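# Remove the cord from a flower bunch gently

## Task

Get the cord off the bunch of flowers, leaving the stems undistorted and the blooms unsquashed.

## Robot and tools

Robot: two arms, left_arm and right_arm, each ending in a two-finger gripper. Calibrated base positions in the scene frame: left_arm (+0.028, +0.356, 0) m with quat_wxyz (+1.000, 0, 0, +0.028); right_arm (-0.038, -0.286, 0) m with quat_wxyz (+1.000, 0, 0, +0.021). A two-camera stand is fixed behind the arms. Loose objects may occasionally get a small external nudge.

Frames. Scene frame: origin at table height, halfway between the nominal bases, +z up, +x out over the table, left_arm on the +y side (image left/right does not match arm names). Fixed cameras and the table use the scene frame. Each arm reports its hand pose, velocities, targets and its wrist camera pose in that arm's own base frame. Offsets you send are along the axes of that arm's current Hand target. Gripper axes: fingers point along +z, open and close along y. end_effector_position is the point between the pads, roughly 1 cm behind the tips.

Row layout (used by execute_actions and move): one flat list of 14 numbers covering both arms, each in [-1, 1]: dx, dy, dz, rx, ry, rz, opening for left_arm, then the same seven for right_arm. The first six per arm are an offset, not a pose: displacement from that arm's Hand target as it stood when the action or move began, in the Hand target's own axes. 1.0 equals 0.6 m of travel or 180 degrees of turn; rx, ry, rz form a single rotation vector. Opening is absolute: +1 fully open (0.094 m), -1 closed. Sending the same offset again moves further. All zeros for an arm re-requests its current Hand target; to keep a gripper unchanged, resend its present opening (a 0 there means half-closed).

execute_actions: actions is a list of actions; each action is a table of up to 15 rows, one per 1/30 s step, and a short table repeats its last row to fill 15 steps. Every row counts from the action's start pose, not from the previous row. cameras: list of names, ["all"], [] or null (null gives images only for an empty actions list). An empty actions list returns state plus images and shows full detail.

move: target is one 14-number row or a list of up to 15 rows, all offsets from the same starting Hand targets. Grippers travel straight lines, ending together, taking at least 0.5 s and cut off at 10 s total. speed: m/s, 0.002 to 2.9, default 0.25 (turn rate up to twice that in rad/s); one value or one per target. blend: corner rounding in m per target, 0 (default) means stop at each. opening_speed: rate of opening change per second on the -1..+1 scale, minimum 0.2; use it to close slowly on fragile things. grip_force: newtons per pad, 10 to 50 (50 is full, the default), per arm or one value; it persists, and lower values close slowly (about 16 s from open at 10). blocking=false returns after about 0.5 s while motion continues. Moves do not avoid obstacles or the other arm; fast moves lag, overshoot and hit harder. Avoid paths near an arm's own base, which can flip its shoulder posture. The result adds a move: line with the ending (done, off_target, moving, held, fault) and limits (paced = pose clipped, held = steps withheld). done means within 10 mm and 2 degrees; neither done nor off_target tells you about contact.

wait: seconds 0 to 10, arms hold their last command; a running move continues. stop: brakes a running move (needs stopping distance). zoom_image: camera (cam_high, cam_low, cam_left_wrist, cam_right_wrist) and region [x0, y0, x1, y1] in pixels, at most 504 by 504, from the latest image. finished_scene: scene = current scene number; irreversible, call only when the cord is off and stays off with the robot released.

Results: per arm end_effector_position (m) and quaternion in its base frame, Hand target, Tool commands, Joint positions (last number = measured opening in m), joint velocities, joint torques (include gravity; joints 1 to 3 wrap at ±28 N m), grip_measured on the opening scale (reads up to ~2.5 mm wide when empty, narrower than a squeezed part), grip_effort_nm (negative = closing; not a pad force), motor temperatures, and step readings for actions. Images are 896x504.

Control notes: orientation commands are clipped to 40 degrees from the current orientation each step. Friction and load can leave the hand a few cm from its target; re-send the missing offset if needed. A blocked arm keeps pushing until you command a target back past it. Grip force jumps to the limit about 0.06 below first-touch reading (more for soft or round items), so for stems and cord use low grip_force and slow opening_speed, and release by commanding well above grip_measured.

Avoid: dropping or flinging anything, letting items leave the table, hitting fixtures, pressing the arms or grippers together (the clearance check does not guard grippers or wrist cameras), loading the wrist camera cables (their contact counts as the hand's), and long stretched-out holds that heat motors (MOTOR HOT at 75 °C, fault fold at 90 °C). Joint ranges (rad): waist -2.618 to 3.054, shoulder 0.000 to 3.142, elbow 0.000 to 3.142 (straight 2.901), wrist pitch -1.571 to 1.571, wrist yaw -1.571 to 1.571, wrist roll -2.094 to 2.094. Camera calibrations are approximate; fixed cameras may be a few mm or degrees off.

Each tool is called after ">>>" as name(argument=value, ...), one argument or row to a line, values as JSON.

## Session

>>> execute_actions(
  actions=[],
)

>>> zoom_image(
  camera="cam_high",
  region=[290, 140, 490, 350],
)

Scene clock: 0.00 s.
left_arm: end_effector_position=(+0.3931, +0.0262, +0.0835) grip_measured=+1.000 grip_effort_nm=n/a end_effector_quat_wxyz=(+0.571, -0.081, +0.814, +0.071) | right_arm: end_effector_position=(+0.4053, -0.0105, +0.1164) grip_measured=+1.000 grip_effort_nm=n/a end_effector_quat_wxyz=(+0.639, +0.003, +0.768, -0.039)
Joint positions: left_arm=[-0.054 1.598 0.351 0.889 -0.261 -0.07 0.094] | right_arm=[0 1.633 0.33 1.121 0.064 -0.045 0.094]
Joint velocities: within noise
Joint torques (N m): no reading
Motor temperatures (°C): left_arm=[30 28 34 28 29 27 27] | right_arm=[27 31 33 27 26 29 29]
Heat: left arm: 34 °C; right arm: 33 °C.
Hand target: left_arm +0.3929, +0.0264, +0.0828; +0.568, -0.081, +0.816, +0.072 | right_arm +0.4060, -0.0106, +0.1179; +0.640, +0.003, +0.768, -0.039
Tool commands: left_gripper/opening=+1.0 right_gripper/opening=+1.0
camera_calibration:
cam_left_wrist: T_world_to_cam=[[0.120421, -0.985522, -0.11935, -0.015095], [-0.856459, -0.0423462, -0.514475, 0.403881], [0.501972, 0.164172, -0.849159, -0.027985], [0, 0, 0, 1]] pos_world=[0.361773, 0.00682072, 0.182221]
cam_right_wrist: T_world_to_cam=[[-0.0924192, -0.99148, -0.0917956, 0.0384621], [-0.747365, 0.12999, -0.651573, 0.402848], [0.657954, 0.008387, -0.753011, -0.0745702], [0, 0, 0, 1]] pos_world=[0.353693, -0.0136064, 0.209864]

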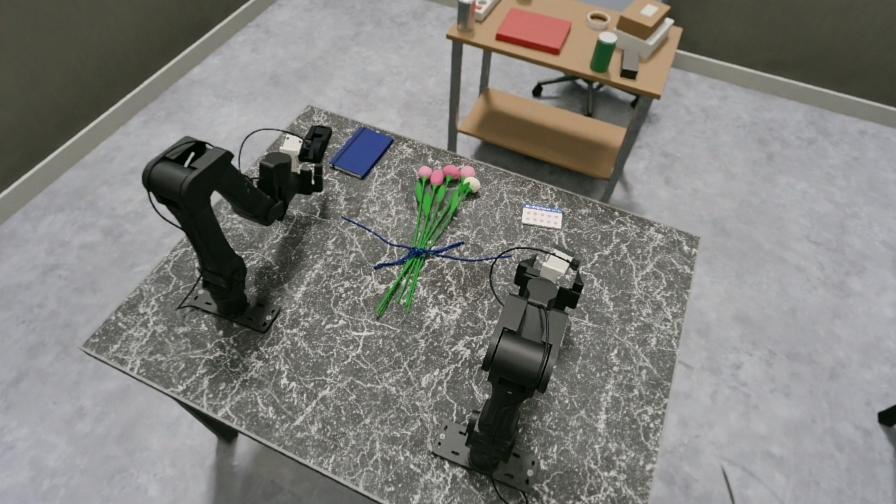

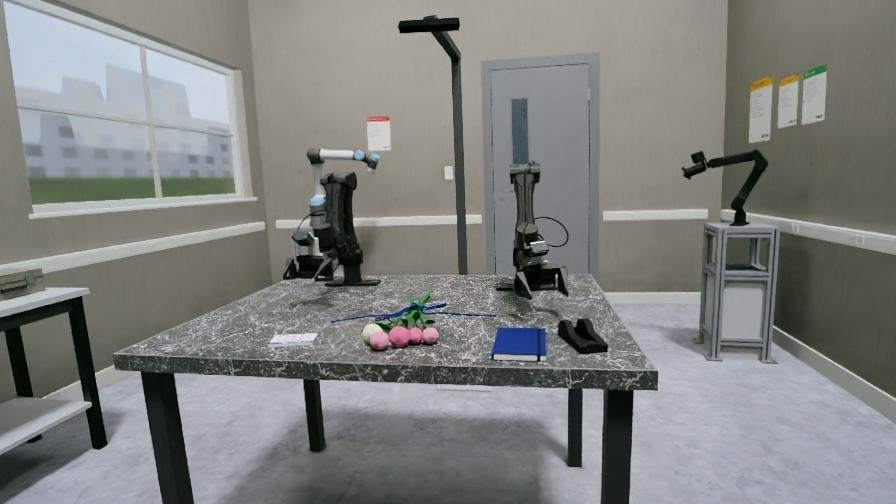

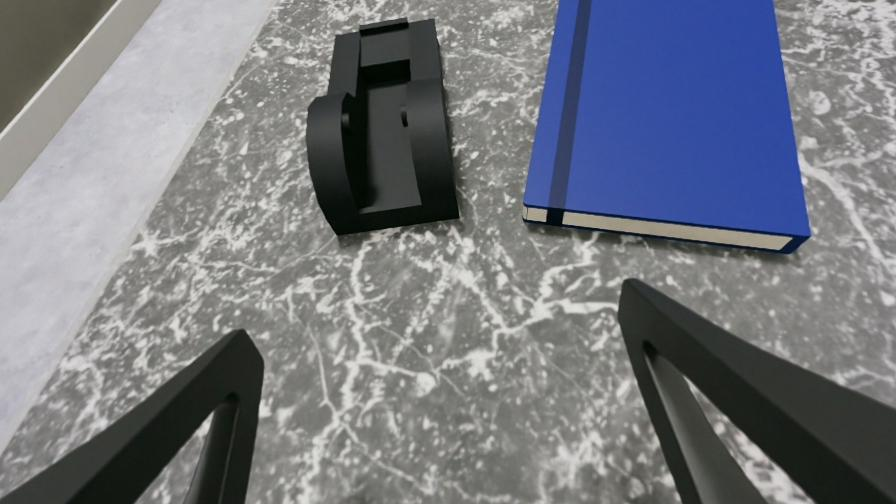

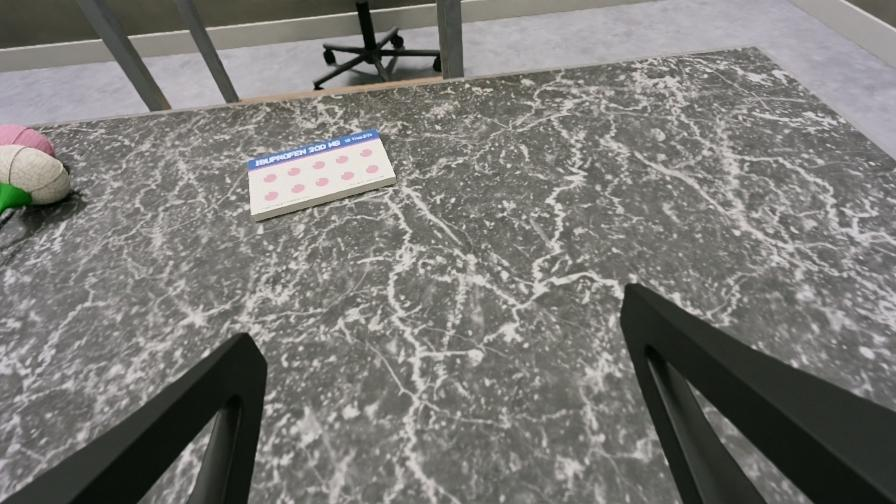

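Scaled by 2.400 from the camera's 896x504 image, which has a finer 1280x720 frame.

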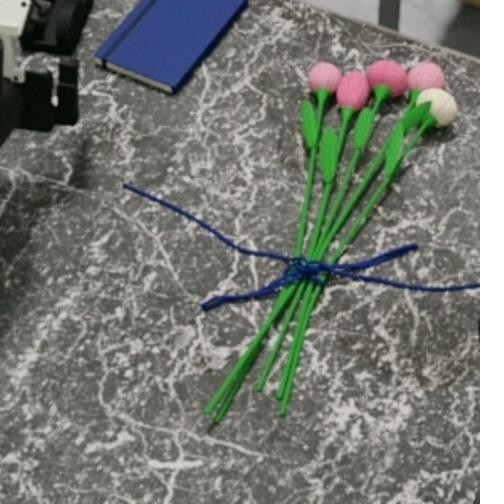

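>>> move(
  target=[-0.0009, -0.2895, -0.1989, -0.2194, 0.3453, -0.3275, -0.3, -0.025, 0.2285, 0.0456, 0.2188, 0.4079, 0.2895, -0.3],
  speed=0.35,
  cameras=["cam_left_wrist", "cam_right_wrist"],
)

Scene clock: 40.87 s.
left_arm: end_effector_position=(+0.3208, -0.1681, +0.1221) grip_measured=-0.297 grip_effort_nm=-0.19 end_effector_quat_wxyz=(+0.006, -0.636, +0.772, -0.012) | right_arm: end_effector_position=(+0.4430, +0.1272, +0.1318) grip_measured=-0.299 grip_effort_nm=-0.07 end_effector_quat_wxyz=(+0.028, +0.520, +0.853, +0.028)
Joint positions: left_arm=[-0.486 1.893 1.667 -1.318 -0.002 -1.864 0.033] | right_arm=[0.279 2.314 2.35 -1.527 0.004 1.374 0.033]
Joint torques (N m): left_arm=[0.06 -8.24 9.39 0.02 -0.03 -0.08] | right_arm=[-0.85 -9.05 7.98 0.06 0 0.05]
Motor temperatures (°C): left_arm=[30 29 36 33 29 27 27] | right_arm=[27 32 35 32 26 29 29]
Heat: left arm: 36 °C; right arm: 35 °C.
Hand target: left_arm +0.3211, -0.1681, +0.1200; +0.000, -0.638, +0.770, +0.000 | right_arm +0.4432, +0.1250, +0.1201; +0.000, +0.526, +0.850, +0.000
Off the commanded pose: left_arm 0.002 m, 2 deg | right_arm 0.012 m, 5 deg.
joint sent to its limit (right arm) — joint 4 (wrist pitch), lower limit. The joint targets still meet the commanded pose.
move: off_target (right_arm)
camera_calibration:
cam_left_wrist: T_world_to_cam=[[0.94796, -0.308093, 0.0803153, -0.369348], [-0.289324, -0.728269, 0.621222, -0.0823867], [-0.132903, -0.61213, -0.779508, 0.137574], [0, 0, 0, 1]] pos_world=[0.344574, -0.08958, 0.188084]
cam_right_wrist: T_world_to_cam=[[-0.946208, -0.316423, -0.0675731, 0.469141], [-0.288859, 0.732018, 0.617016, -0.0237211], [-0.145773, 0.603345, -0.784044, 0.195547], [0, 0, 0, 1]] pos_world=[0.465559, 0.0478291, 0.199655]
Images, in order (width x height): cam_left_wrist 896x504, cam_right_wrist 896x504.

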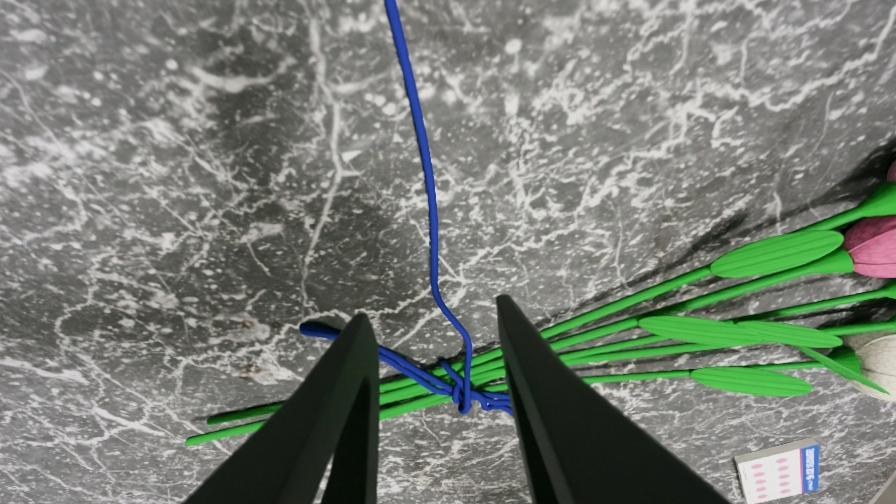

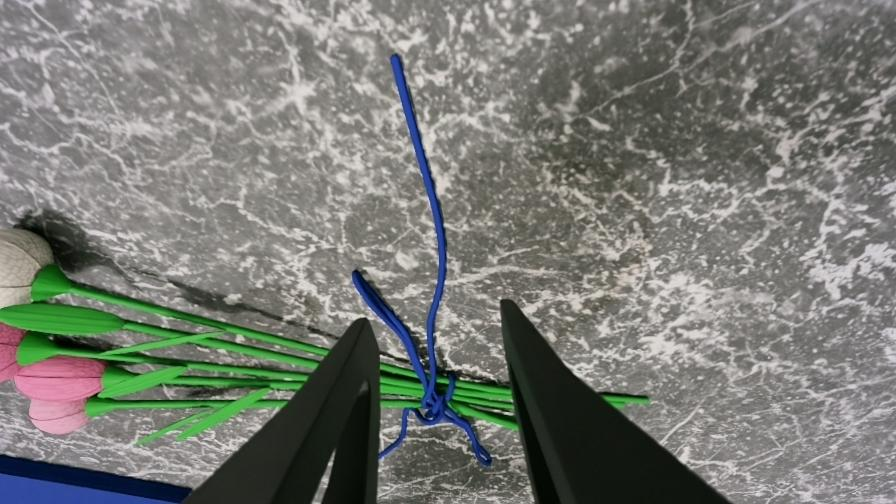

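>>> move(
  target=[
    [0,0,0.13,0,0,0,-0.3, 0.0104,0.0425,0.13,0,0,0,-0.3],
    [0,0,0.175,0,0,0,-0.3, 0.0104,0.0425,0.175,0,0,0,-0.3],
  ],
  speed=[0.1,0.04],
  cameras=["cam_left_wrist","cam_right_wrist"],
)

Scene clock: 62.57 s.
left_arm: end_effector_position=(+0.3264, -0.1713, +0.0284) grip_measured=-0.297 grip_effort_nm=-0.19 end_effector_quat_wxyz=(+0.007, -0.636, +0.772, -0.016) | right_arm: end_effector_position=(+0.4678, +0.1402, +0.0384) grip_measured=-0.299 grip_effort_nm=-0.07 end_effector_quat_wxyz=(+0.015, +0.526, +0.850, +0.015)
Joint positions: left_arm=[-0.486 1.968 1.391 -0.959 -0.001 -1.864 0.033] | right_arm=[0.29 2.463 2.24 -1.305 0.002 1.397 0.033]
Joint torques (N m): left_arm=[0.05 -8.76 4.71 0.33 -0.05 -0.1] | right_arm=[0.62 -10.35 4.64 0.41 -0.02 0.09]
Heat: left arm: 36 °C; right arm: 36 °C.
Hand target: left_arm +0.3211, -0.1682, +0.0150; +0.000, -0.638, +0.770, +0.000 | right_arm +0.4631, +0.1420, +0.0150; +0.000, +0.526, +0.850, +0.000
Off the commanded pose: left_arm 0.015 m, 2 deg | right_arm 0.024 m, 3 deg.
move: off_target (left_arm, right_arm)
camera_calibration:
cam_left_wrist: T_world_to_cam=[[0.947445, -0.307359, 0.088756, -0.36805], [-0.2936, -0.725178, 0.622829, -0.0229321], [-0.127068, -0.616155, -0.777307, 0.0606486], [0, 0, 0, 1]] pos_world=[0.349681, -0.0923847, 0.094092]
cam_right_wrist: T_world_to_cam=[[-0.95144, -0.306129, -0.0323514, 0.489989], [-0.259072, 0.739536, 0.621264, 0.0164108], [-0.166262, 0.599477, -0.782933, 0.128151], [0, 0, 0, 1]] pos_world=[0.491754, 0.0610395, 0.10599]
Images, in order (width x height): cam_left_wrist 896x504, cam_right_wrist 896x504.

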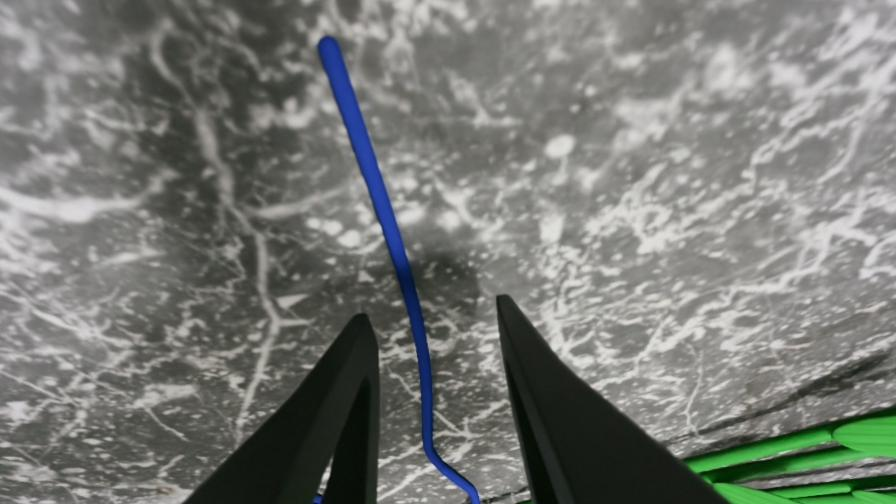

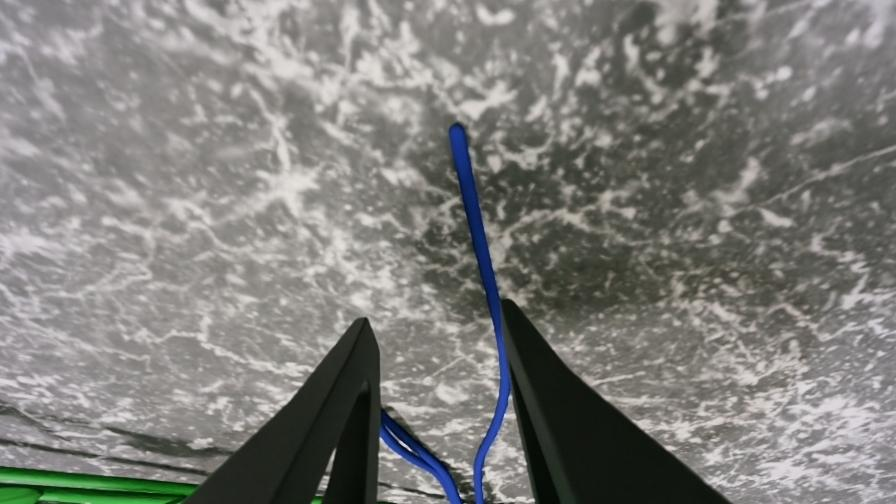

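>>> move(
  target=[0,0,0.018,0,0,0,-0.3, 0,-0.0133,0.027,0,0,0,-0.3],
  speed=0.04,
)

>>> execute_actions(
  actions=[],
  cameras=["cam_left_wrist","cam_right_wrist"],
)

Scene clock: 71.23 s.
left_arm: end_effector_position=(+0.3270, -0.1716, +0.0179) grip_measured=-0.297 grip_effort_nm=-0.19 end_effector_quat_wxyz=(+0.007, -0.636, +0.772, -0.016) | right_arm: end_effector_position=(+0.4575, +0.1374, +0.0103) grip_measured=-0.299 grip_effort_nm=-0.05 end_effector_quat_wxyz=(+0.002, +0.526, +0.851, +0.002)
Joint positions: left_arm=[-0.486 1.983 1.368 -0.92 -0.001 -1.864 0.033] | right_arm=[0.29 2.463 2.129 -1.232 0.001 1.397 0.033]
Joint torques (N m): left_arm=[0.08 -8.79 4.59 0.37 -0.06 -0.08] | right_arm=[0.28 -12.31 3.3 0.45 0 0.01]
Heat: left arm: 36 °C; right arm: 35 °C.
Hand target: left_arm +0.3212, -0.1682, +0.0042; +0.000, -0.638, +0.770, +0.000 | right_arm +0.4559, +0.1383, -0.0012; +0.000, +0.526, +0.850, +0.000
Off the commanded pose: left_arm 0.015 m, 2 deg | right_arm 0.012 m, 0 deg.
move: off_target (left_arm, right_arm)

Scene clock: 71.23 s.
left_arm: end_effector_position=(+0.3270, -0.1716, +0.0179) grip_measured=-0.297 grip_effort_nm=-0.19 end_effector_quat_wxyz=(+0.007, -0.636, +0.772, -0.016) | right_arm: end_effector_position=(+0.4575, +0.1374, +0.0103) grip_measured=-0.299 grip_effort_nm=-0.05 end_effector_quat_wxyz=(+0.002, +0.526, +0.851, +0.002)
Joint positions: left_arm=[-0.486 1.983 1.368 -0.92 -0.001 -1.864 0.033] | right_arm=[0.29 2.463 2.129 -1.232 0.001 1.397 0.033]
Joint velocities: within noise
Joint torques (N m): left_arm=[0.08 -8.79 4.59 0.37 -0.06 -0.08] | right_arm=[0.28 -12.31 3.3 0.45 0 0.01]
Motor temperatures (°C): left_arm=[30 32 36 30 29 27 27] | right_arm=[27 34 35 29 26 29 29]
Heat: left arm: 36 °C; right arm: 35 °C.
Hand target: left_arm +0.3212, -0.1682, +0.0042; +0.000, -0.638, +0.770, +0.000 | right_arm +0.4559, +0.1383, -0.0012; +0.000, +0.526, +0.850, +0.000
Tool commands: left_gripper/opening=-0.3 right_gripper/opening=-0.3
Off the commanded pose: left_arm 0.015 m, 2 deg | right_arm 0.012 m, 0 deg.
camera_calibration:
cam_left_wrist: T_world_to_cam=[[0.947371, -0.307269, 0.0898598, -0.367743], [-0.294187, -0.724869, 0.622912, -0.0162363], [-0.126265, -0.616564, -0.777114, 0.0520306], [0, 0, 0, 1]] pos_world=[0.350182, -0.0926852, 0.0835928]
cam_right_wrist: T_world_to_cam=[[-0.951928, -0.306268, 0.00574201, 0.478264], [-0.236057, 0.745388, 0.623437, 0.0219233], [-0.195219, 0.592112, -0.781852, 0.12041], [0, 0, 0, 1]] pos_world=[0.483954, 0.0588396, 0.0777287]
Images, in order (width x height): cam_left_wrist 896x504, cam_right_wrist 896x504.

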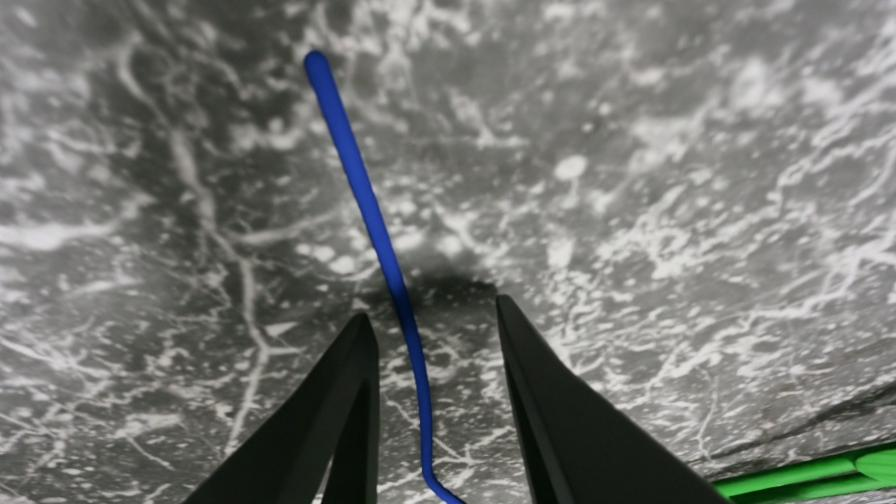

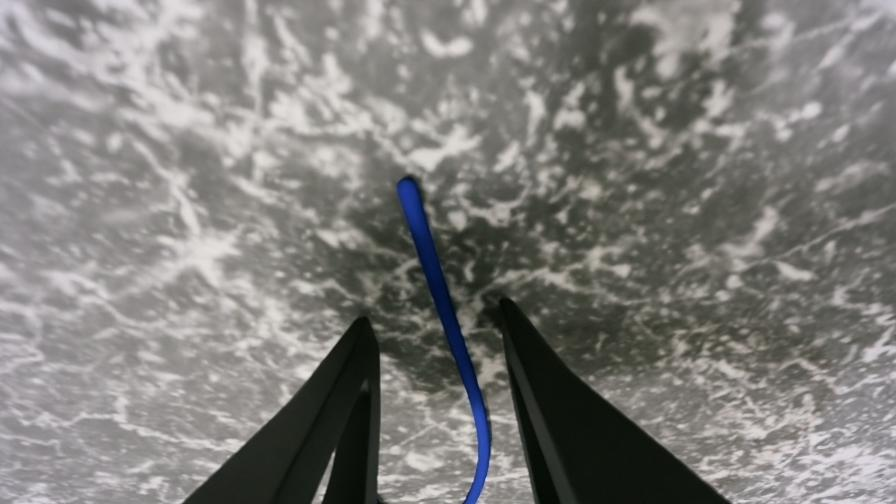

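>>> move(
  target=[0,0,0.015,0,0,0,-0.3, 0,0,0,0,0,0,-1],
  speed=0.04,
  opening_speed=0.8,
)

Scene clock: 73.80 s.
left_arm: end_effector_position=(+0.3269, -0.1716, +0.0125) grip_measured=-0.297 grip_effort_nm=-0.19 end_effector_quat_wxyz=(+0.007, -0.636, +0.772, -0.017) | right_arm: end_effector_position=(+0.4615, +0.1388, +0.0103) grip_measured=-0.963 grip_effort_nm=-0.97 end_effector_quat_wxyz=(+0.007, +0.526, +0.851, +0.008)
Joint positions: left_arm=[-0.486 1.99 1.356 -0.9 0 -1.865 0.033] | right_arm=[0.29 2.463 2.129 -1.215 0 1.397 0.002]
Joint torques (N m): left_arm=[0.06 -8.27 4 0.48 -0.05 -0.09] | right_arm=[0.17 -12.34 3.51 0.34 0.02 0.05]
Heat: left arm: 36 °C; right arm: 35 °C.
Hand target: left_arm +0.3212, -0.1682, -0.0048; +0.000, -0.638, +0.770, +0.000 | right_arm +0.4560, +0.1384, -0.0012; +0.000, +0.526, +0.850, +0.000
Off the commanded pose: left_arm 0.019 m, 2 deg | right_arm 0.013 m, 1 deg.
move: off_target (left_arm, right_arm)

>>> move(
  target=[
    [0,0,0.005,0,0,0,-0.3, 0,0,0,0,0,0,-1],
    [0,0,0.005,0,0,0,-1, 0,0,0,0,0,0,-1],
  ],
  speed=0.04,
  opening_speed=0.8,
)

Scene clock: 77.00 s.
left_arm: end_effector_position=(+0.3260, -0.1725, +0.0122) grip_measured=-0.931 grip_effort_nm=-1.05 end_effector_quat_wxyz=(+0.004, -0.636, +0.772, -0.017) | right_arm: end_effector_position=(+0.4615, +0.1388, +0.0103) grip_measured=-0.966 grip_effort_nm=-1.03 end_effector_quat_wxyz=(+0.007, +0.526, +0.851, +0.008)
Joint positions: left_arm=[-0.486 1.99 1.354 -0.9 0.006 -1.865 0.003] | right_arm=[0.29 2.463 2.129 -1.215 0 1.397 0.002]
Joint torques (N m): left_arm=[0.05 -7.87 3.55 0.59 -0.11 -0.08] | right_arm=[0.21 -12.45 3.49 0.3 0.01 0.04]
Heat: left arm: 36 °C; right arm: 35 °C.
Hand target: left_arm +0.3213, -0.1682, -0.0078; +0.000, -0.638, +0.770, -0.001 | right_arm +0.4560, +0.1384, -0.0012; +0.000, +0.526, +0.850, +0.000
Off the commanded pose: left_arm 0.021 m, 2 deg | right_arm 0.013 m, 1 deg.
move: off_target (left_arm, right_arm); target 2's new opening was sent with left_arm's hand 0.021 m and 2 deg from that target

>>> move(
  target=[-0.1913,0.0463,-0.0467,0,0,0,-1, -0.1714,-0.1343,-0.035,0,0,0,-1],
  speed=0.08,
  cameras=["cam_high"],
)

Scene clock: 82.23 s.
left_arm: end_effector_position=(+0.3249, -0.0562, +0.0175) grip_measured=-0.932 grip_effort_nm=-1.07 end_effector_quat_wxyz=(-0.001, -0.639, +0.769, -0.013) | right_arm: end_effector_position=(+0.4300, +0.0174, +0.0099) grip_measured=-0.966 grip_effort_nm=-1.03 end_effector_quat_wxyz=(-0.020, +0.526, +0.850, +0.004)
Joint positions: left_arm=[-0.164 1.86 1.196 -0.888 0.018 -1.551 0.003] | right_arm=[0.026 2.282 1.809 -1.126 -0.028 1.135 0.002]
Joint torques (N m): left_arm=[0.25 -11.86 4.33 0.03 -0.24 -0.01] | right_arm=[-0.4 -14.53 3.67 0.17 0.32 -0.04]
Heat: left arm: 35 °C; right arm: 35 °C.
Hand target: left_arm +0.3151, -0.0502, +0.0202; +0.000, -0.638, +0.770, +0.000 | right_arm +0.4299, +0.0104, +0.0199; +0.000, +0.526, +0.851, +0.000
Off the commanded pose: left_arm 0.012 m, 1 deg | right_arm 0.012 m, 2 deg.
move: off_target (left_arm, right_arm)
Images, in order (width x height): cam_high 896x504.

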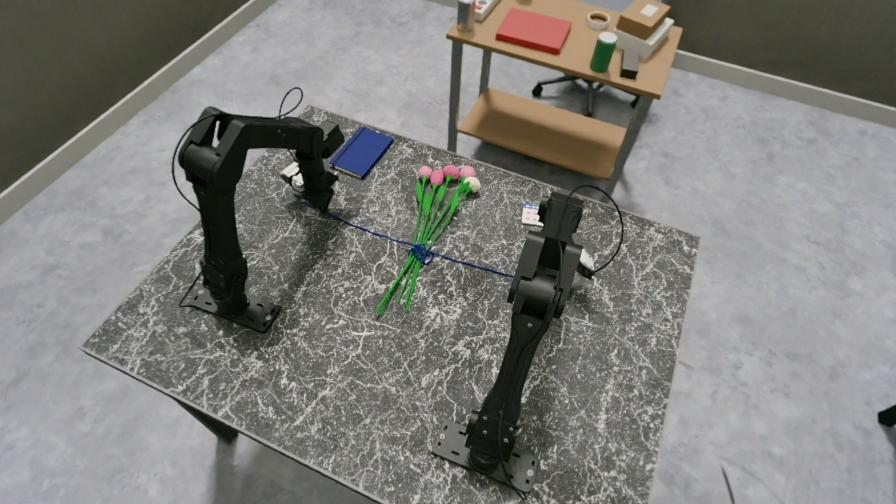

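>>> zoom_image(
  camera="cam_high",
  region=[300, 150, 560, 330],
)

Scaled by 1.938 from the camera's 896x504 image, which has a finer 1280x720 frame.

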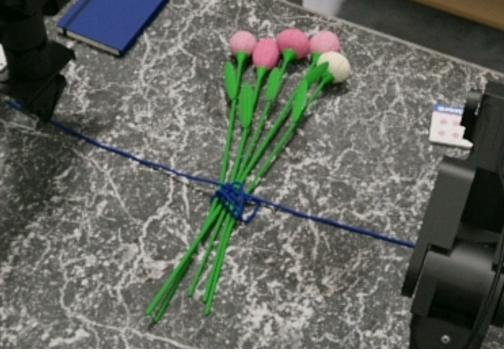

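>>> zoom_image(
  camera="cam_high",
  region=[370, 210, 470, 290],
)

Scaled by 5.040 from the camera's 896x504 image, which has a finer 1280x720 frame.

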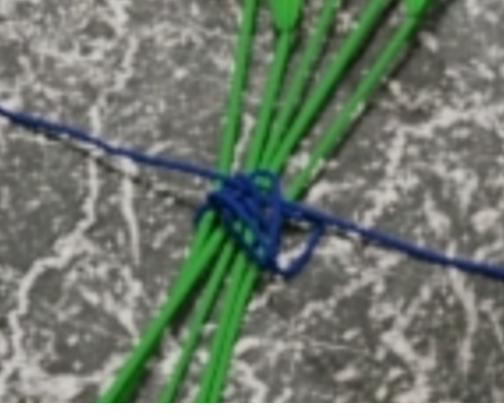

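>>> move(
  target=[-0.0403,0.011,0,0,0,0,-1, -0.0313,-0.0306,-0.0133,0,0,0,-1],
  speed=0.06,
  cameras=["cam_high"],
)

>>> zoom_image(
  camera="cam_high",
  region=[370, 210, 470, 290],
)

Scene clock: 87.47 s.
left_arm: end_effector_position=(+0.3217, -0.0306, +0.0171) grip_measured=-0.932 grip_effort_nm=-1.07 end_effector_quat_wxyz=(-0.002, -0.638, +0.770, -0.011) | right_arm: end_effector_position=(+0.4209, -0.0099, +0.0108) grip_measured=-0.966 grip_effort_nm=-1.03 end_effector_quat_wxyz=(-0.023, +0.527, +0.849, -0.001)
Joint positions: left_arm=[-0.088 1.843 1.173 -0.888 0.018 -1.473 0.003] | right_arm=[-0.035 2.257 1.769 -1.125 -0.021 1.076 0.002]
Joint torques (N m): left_arm=[0.23 -11.74 4.36 0.04 -0.24 0.01] | right_arm=[-0.13 -15.47 4.25 0.12 0.23 -0.11]
Heat: left arm: 35 °C; right arm: 37 °C.
Hand target: left_arm +0.3132, -0.0253, +0.0202; +0.000, -0.638, +0.770, +0.000 | right_arm +0.4217, -0.0147, +0.0278; +0.000, +0.526, +0.851, +0.000
Off the commanded pose: left_arm 0.011 m, 1 deg | right_arm 0.018 m, 3 deg.
move: off_target (left_arm, right_arm)
Images, in order (width x height): cam_high 896x504.

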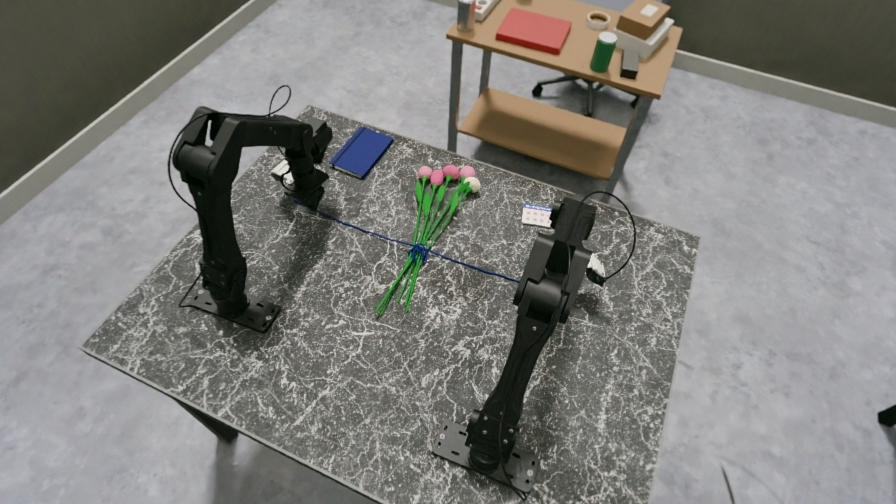

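Scaled by 5.040 from the camera's 896x504 image, which has a finer 1280x720 frame.

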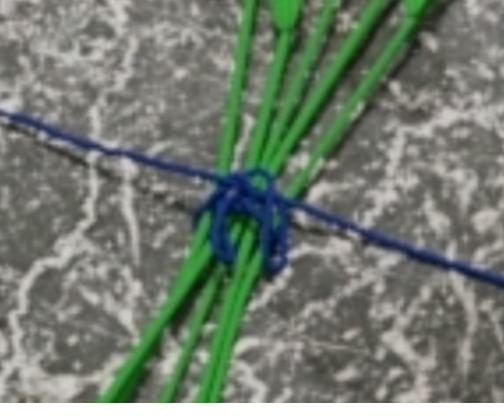

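>>> move(
  target=[-0.0403,0.011,0,0,0,0,-1, -0.0313,-0.0306,-0.008,0,0,0,-1],
  speed=0.06,
  cameras=["cam_high"],
)

>>> zoom_image(
  camera="cam_high",
  region=[370, 210, 470, 290],
)

Scene clock: 90.57 s.
left_arm: end_effector_position=(+0.3193, -0.0048, +0.0170) grip_measured=-0.932 grip_effort_nm=-1.07 end_effector_quat_wxyz=(-0.002, -0.639, +0.769, -0.009) | right_arm: end_effector_position=(+0.4141, -0.0352, +0.0167) grip_measured=-0.966 grip_effort_nm=-1.03 end_effector_quat_wxyz=(-0.021, +0.527, +0.849, +0.000)
Joint positions: left_arm=[-0.008 1.833 1.159 -0.888 0.017 -1.394 0.003] | right_arm=[-0.096 2.224 1.74 -1.124 -0.019 1.015 0.002]
Joint torques (N m): left_arm=[0.27 -11.58 4.34 0.08 -0.22 -0.02] | right_arm=[-0.25 -15.08 4.22 0.15 0.24 -0.1]
Heat: left arm: 35 °C; right arm: 37 °C.
Hand target: left_arm +0.3111, -0.0002, +0.0201; +0.000, -0.638, +0.770, +0.000 | right_arm +0.4138, -0.0396, +0.0326; +0.000, +0.526, +0.851, +0.000
Off the commanded pose: left_arm 0.010 m, 1 deg | right_arm 0.017 m, 2 deg.
move: off_target (right_arm)
Images, in order (width x height): cam_high 896x504.

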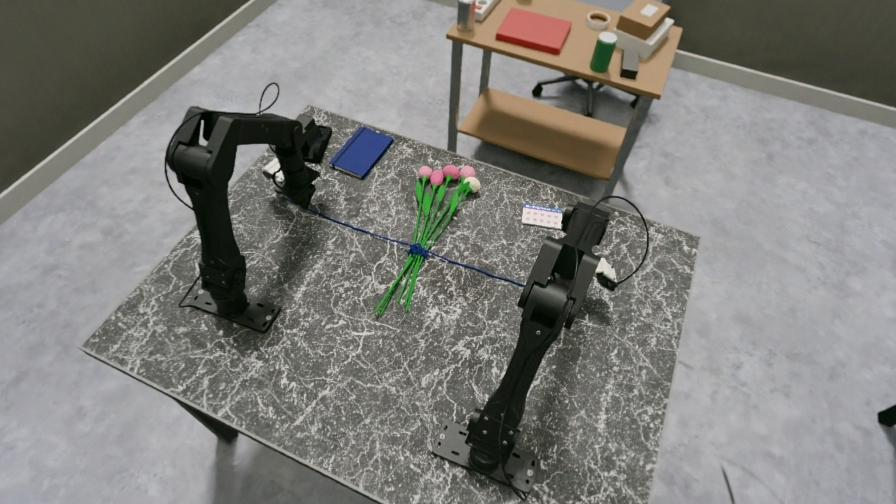

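Scaled by 5.040 from the camera's 896x504 image, which has a finer 1280x720 frame.

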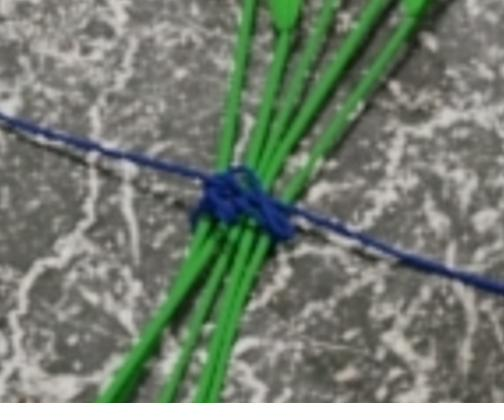

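>>> move(
  target=[-0.0403,0.011,0,0,0,0,-1, -0.0313,-0.0306,0,0,0,0,-1],
  speed=0.06,
  cameras=["cam_high"],
)

>>> zoom_image(
  camera="cam_high",
  region=[370, 210, 470, 290],
)

Scene clock: 92.60 s.
left_arm: end_effector_position=(+0.3190, +0.0211, +0.0183) grip_measured=-0.932 grip_effort_nm=-1.07 end_effector_quat_wxyz=(+0.000, -0.639, +0.769, -0.011) | right_arm: end_effector_position=(+0.4037, -0.0598, +0.0170) grip_measured=-0.966 grip_effort_nm=-1.03 end_effector_quat_wxyz=(-0.026, +0.527, +0.849, -0.001)
Joint positions: left_arm=[0.072 1.829 1.159 -0.888 0.017 -1.313 0.003] | right_arm=[-0.158 2.206 1.709 -1.124 -0.019 0.953 0.002]
Joint torques (N m): left_arm=[0.18 -11.54 4.01 0.09 -0.23 0.03] | right_arm=[-0.21 -15.06 4.15 0.22 0.2 -0.03]
Heat: left arm: 35 °C; right arm: 38 °C.
Hand target: left_arm +0.3092, +0.0247, +0.0202; +0.000, -0.638, +0.770, +0.000 | right_arm +0.4057, -0.0645, +0.0326; +0.000, +0.526, +0.851, +0.000
Off the commanded pose: left_arm 0.011 m, 1 deg | right_arm 0.016 m, 3 deg.
move: off_target (left_arm, right_arm)
Images, in order (width x height): cam_high 896x504.

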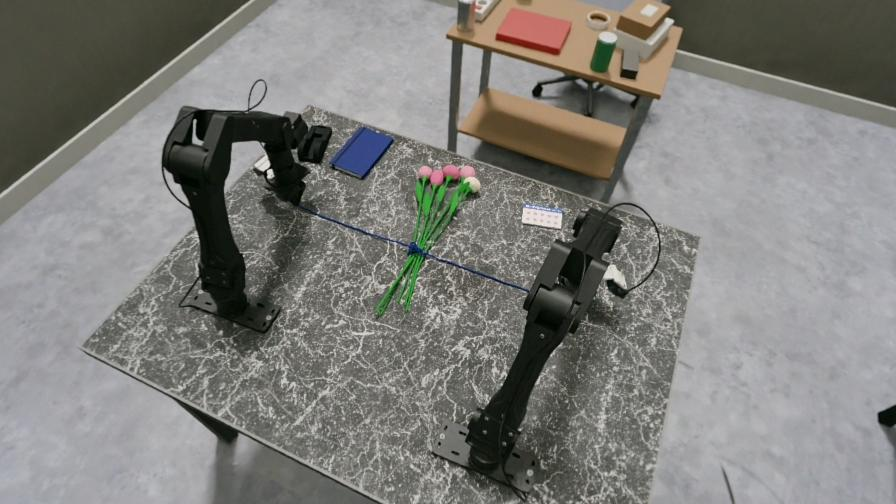

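Scaled by 5.040 from the camera's 896x504 image, which has a finer 1280x720 frame.

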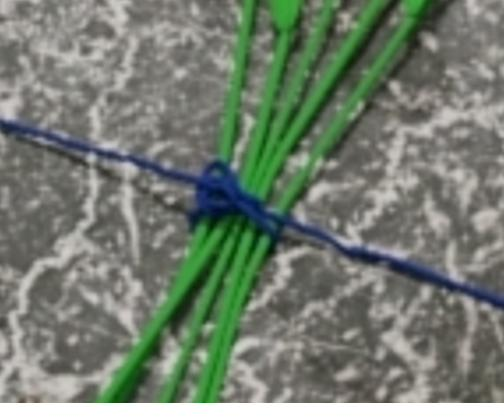

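>>> zoom_image(
  camera="cam_high",
  region=[395, 232, 451, 266],
)

Scaled by 9.000 from the camera's 896x504 image, which has a finer 1280x720 frame.

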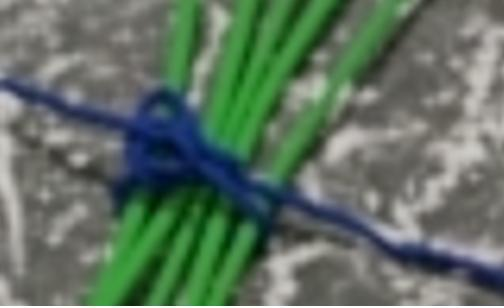

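>>> move(
  target=[-0.0403,0.011,0,0,0,0,-1, -0.0313,-0.0306,0,0,0,0,-1],
  speed=0.06,
  cameras=["cam_high"],
)

>>> zoom_image(
  camera="cam_high",
  region=[380, 220, 460, 280],
)

Scene clock: 96.57 s.
left_arm: end_effector_position=(+0.3163, +0.0470, +0.0183) grip_measured=-0.932 grip_effort_nm=-1.07 end_effector_quat_wxyz=(+0.002, -0.639, +0.769, -0.010) | right_arm: end_effector_position=(+0.3951, -0.0844, +0.0172) grip_measured=-0.966 grip_effort_nm=-1.03 end_effector_quat_wxyz=(-0.028, +0.527, +0.849, +0.000)
Joint positions: left_arm=[0.153 1.829 1.159 -0.888 0.016 -1.232 0.003] | right_arm=[-0.221 2.193 1.689 -1.12 -0.018 0.89 0.002]
Joint torques (N m): left_arm=[0.2 -11.26 4.4 0.09 -0.21 -0.01] | right_arm=[-0.55 -14.97 3.85 0.14 0.17 0]
Heat: left arm: 35 °C; right arm: 38 °C.
Hand target: left_arm +0.3072, +0.0497, +0.0202; +0.000, -0.638, +0.770, +0.000 | right_arm +0.3977, -0.0896, +0.0326; +0.000, +0.526, +0.851, +0.000
Off the commanded pose: left_arm 0.010 m, 1 deg | right_arm 0.016 m, 3 deg.
move: off_target (right_arm)
Images, in order (width x height): cam_high 896x504.

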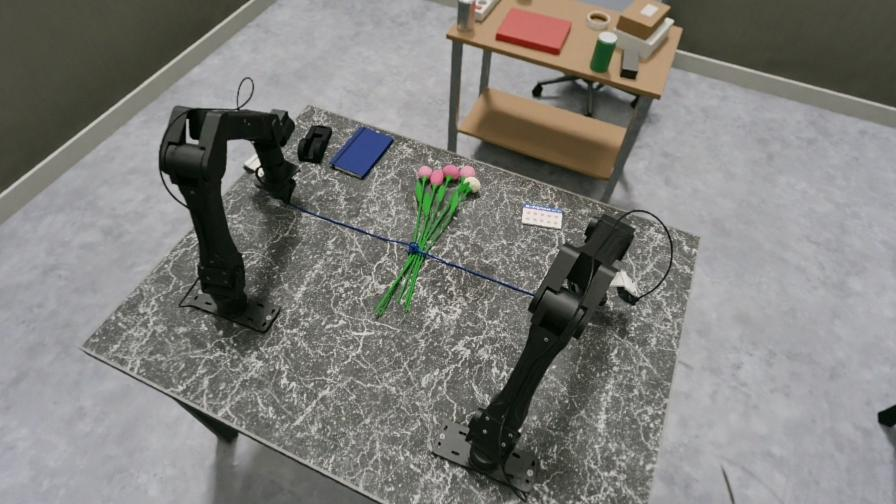

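Scaled by 6.300 from the camera's 896x504 image, which has a finer 1280x720 frame.

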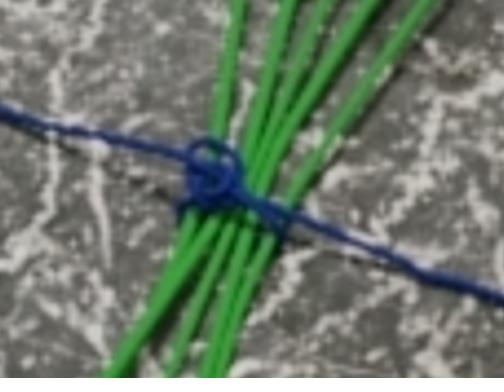

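>>> move(
  target=[-0.0403,0.011,0,0,0,0,-1, -0.0313,-0.0306,0,0,0,0,-1],
  speed=0.06,
  cameras=["cam_high"],
)

>>> zoom_image(
  camera="cam_high",
  region=[380, 220, 460, 280],
)

Scene clock: 98.87 s.
left_arm: end_effector_position=(+0.3115, +0.0723, +0.0183) grip_measured=-0.932 grip_effort_nm=-1.07 end_effector_quat_wxyz=(+0.003, -0.639, +0.769, -0.010) | right_arm: end_effector_position=(+0.3872, -0.1093, +0.0172) grip_measured=-0.966 grip_effort_nm=-1.03 end_effector_quat_wxyz=(-0.028, +0.527, +0.849, +0.002)
Joint positions: left_arm=[0.233 1.829 1.159 -0.888 0.015 -1.152 0.003] | right_arm=[-0.286 2.187 1.68 -1.117 -0.018 0.825 0.002]
Joint torques (N m): left_arm=[0.34 -10.32 5.65 0.04 -0.21 0.02] | right_arm=[-0.14 -14.83 4.23 0.24 0.23 -0.01]
Heat: left arm: 35 °C; right arm: 38 °C.
Hand target: left_arm +0.3052, +0.0747, +0.0202; +0.000, -0.638, +0.770, +0.000 | right_arm +0.3895, -0.1146, +0.0326; +0.000, +0.526, +0.850, +0.000
Off the commanded pose: left_arm 0.007 m, 1 deg | right_arm 0.017 m, 3 deg.
move: off_target (right_arm)
Images, in order (width x height): cam_high 896x504.

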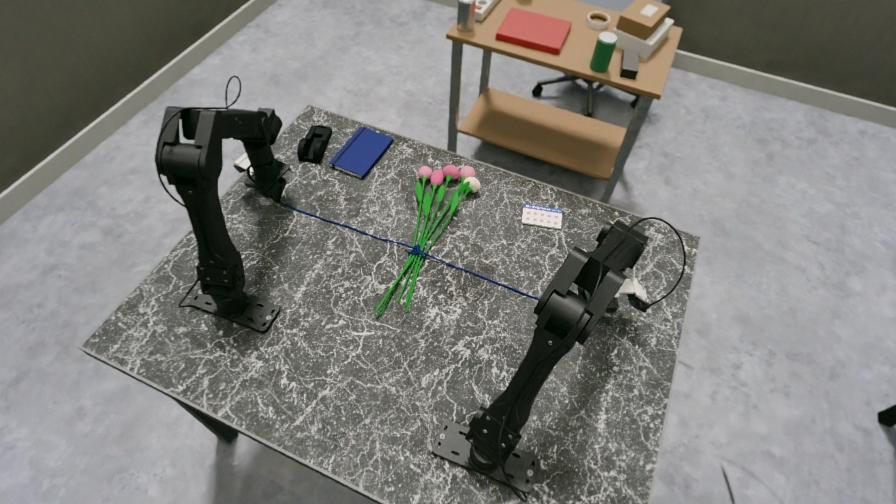

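Scaled by 6.300 from the camera's 896x504 image, which has a finer 1280x720 frame.

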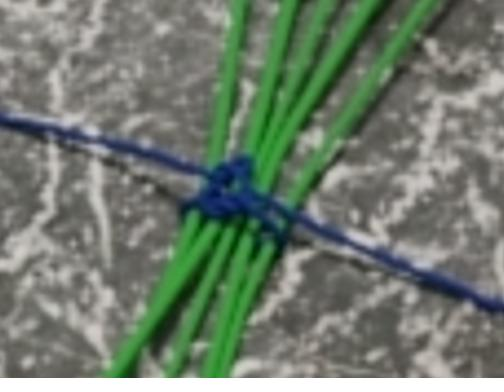

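>>> move(
  target=[-0.0322,0.0088,0,0,0,0,-1, -0.0250,-0.0245,0,0,0,0,-1],
  speed=0.06,
  cameras=["cam_high"],
)

>>> zoom_image(
  camera="cam_high",
  region=[380, 220, 460, 280],
)

Scene clock: 100.93 s.
left_arm: end_effector_position=(+0.3056, +0.0909, +0.0183) grip_measured=-0.932 grip_effort_nm=-1.07 end_effector_quat_wxyz=(+0.001, -0.638, +0.770, -0.009) | right_arm: end_effector_position=(+0.3813, -0.1288, +0.0172) grip_measured=-0.966 grip_effort_nm=-1.03 end_effector_quat_wxyz=(-0.028, +0.527, +0.850, +0.003)
Joint positions: left_arm=[0.294 1.829 1.159 -0.892 0.015 -1.09 0.003] | right_arm=[-0.336 2.187 1.68 -1.117 -0.018 0.773 0.002]
Joint torques (N m): left_arm=[0.27 -9.18 7.21 0.07 -0.21 -0.01] | right_arm=[-0.42 -14.82 4.16 0.21 0.17 0.01]
Heat: left arm: 35 °C; right arm: 38 °C.
Hand target: left_arm +0.3036, +0.0946, +0.0202; +0.000, -0.638, +0.770, +0.000 | right_arm +0.3832, -0.1346, +0.0326; +0.000, +0.526, +0.851, +0.000
Off the commanded pose: left_arm 0.005 m, 1 deg | right_arm 0.017 m, 3 deg.
move: off_target (right_arm)
Images, in order (width x height): cam_high 896x504.

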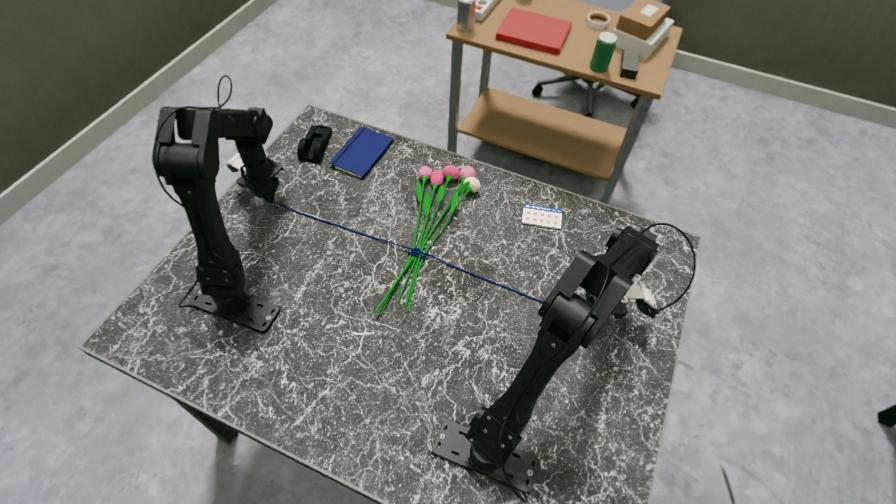

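Scaled by 6.300 from the camera's 896x504 image, which has a finer 1280x720 frame.

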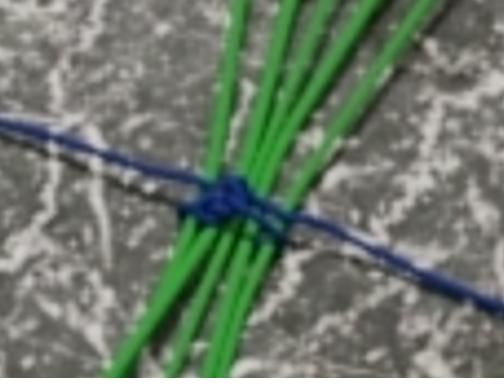

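>>> move(
  target=[-0.0242,0.0066,0,0,0,0,-1, -0.0188,-0.0184,0,0,0,0,-1],
  speed=0.06,
  cameras=["cam_high"],
)

>>> zoom_image(
  camera="cam_high",
  region=[380, 220, 460, 280],
)

Scene clock: 102.97 s.
left_arm: end_effector_position=(+0.3004, +0.1048, +0.0183) grip_measured=-0.932 grip_effort_nm=-1.07 end_effector_quat_wxyz=(+0.001, -0.638, +0.770, -0.008) | right_arm: end_effector_position=(+0.3760, -0.1435, +0.0172) grip_measured=-0.966 grip_effort_nm=-1.03 end_effector_quat_wxyz=(-0.028, +0.527, +0.850, +0.004)
Joint positions: left_arm=[0.341 1.829 1.159 -0.894 0.014 -1.044 0.003] | right_arm=[-0.375 2.187 1.68 -1.117 -0.017 0.735 0.002]
Joint torques (N m): left_arm=[0.28 -8.09 8.85 0.04 -0.21 0.02] | right_arm=[-0.36 -14.74 4.34 0.23 0.17 -0.03]
Motor temperatures (°C): left_arm=[30 34 36 30 29 27 29] | right_arm=[27 39 34 29 26 29 31]
Heat: left arm: 36 °C; right arm: 39 °C.
Hand target: left_arm +0.3023, +0.1097, +0.0202; +0.000, -0.638, +0.770, +0.000 | right_arm +0.3783, -0.1496, +0.0326; +0.000, +0.526, +0.851, +0.000
Off the commanded pose: left_arm 0.006 m, 1 deg | right_arm 0.017 m, 3 deg.
move: off_target (right_arm)
Images, in order (width x height): cam_high 896x504.

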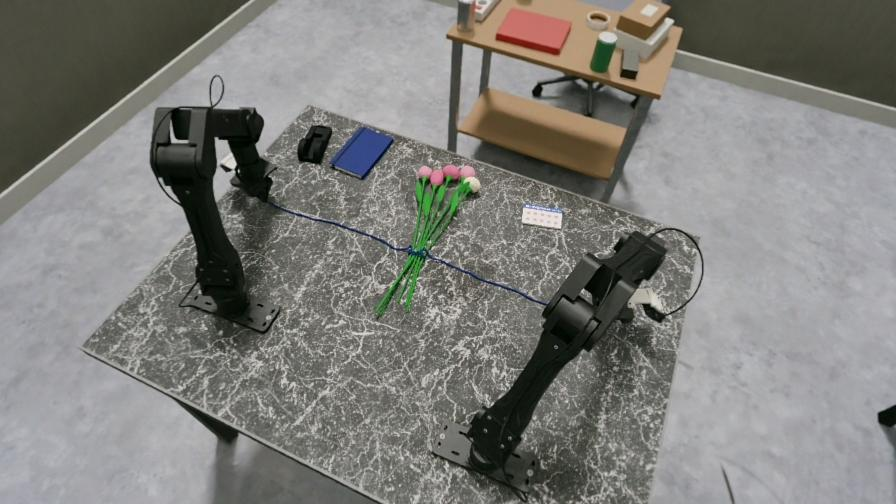

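Scaled by 6.300 from the camera's 896x504 image, which has a finer 1280x720 frame.

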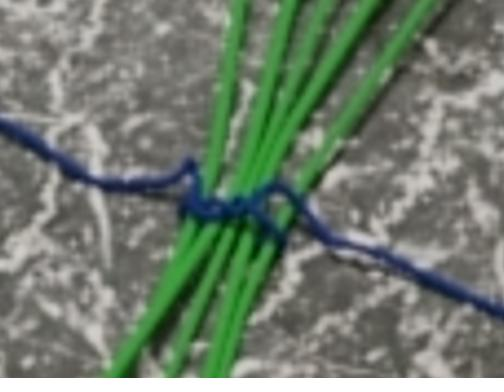

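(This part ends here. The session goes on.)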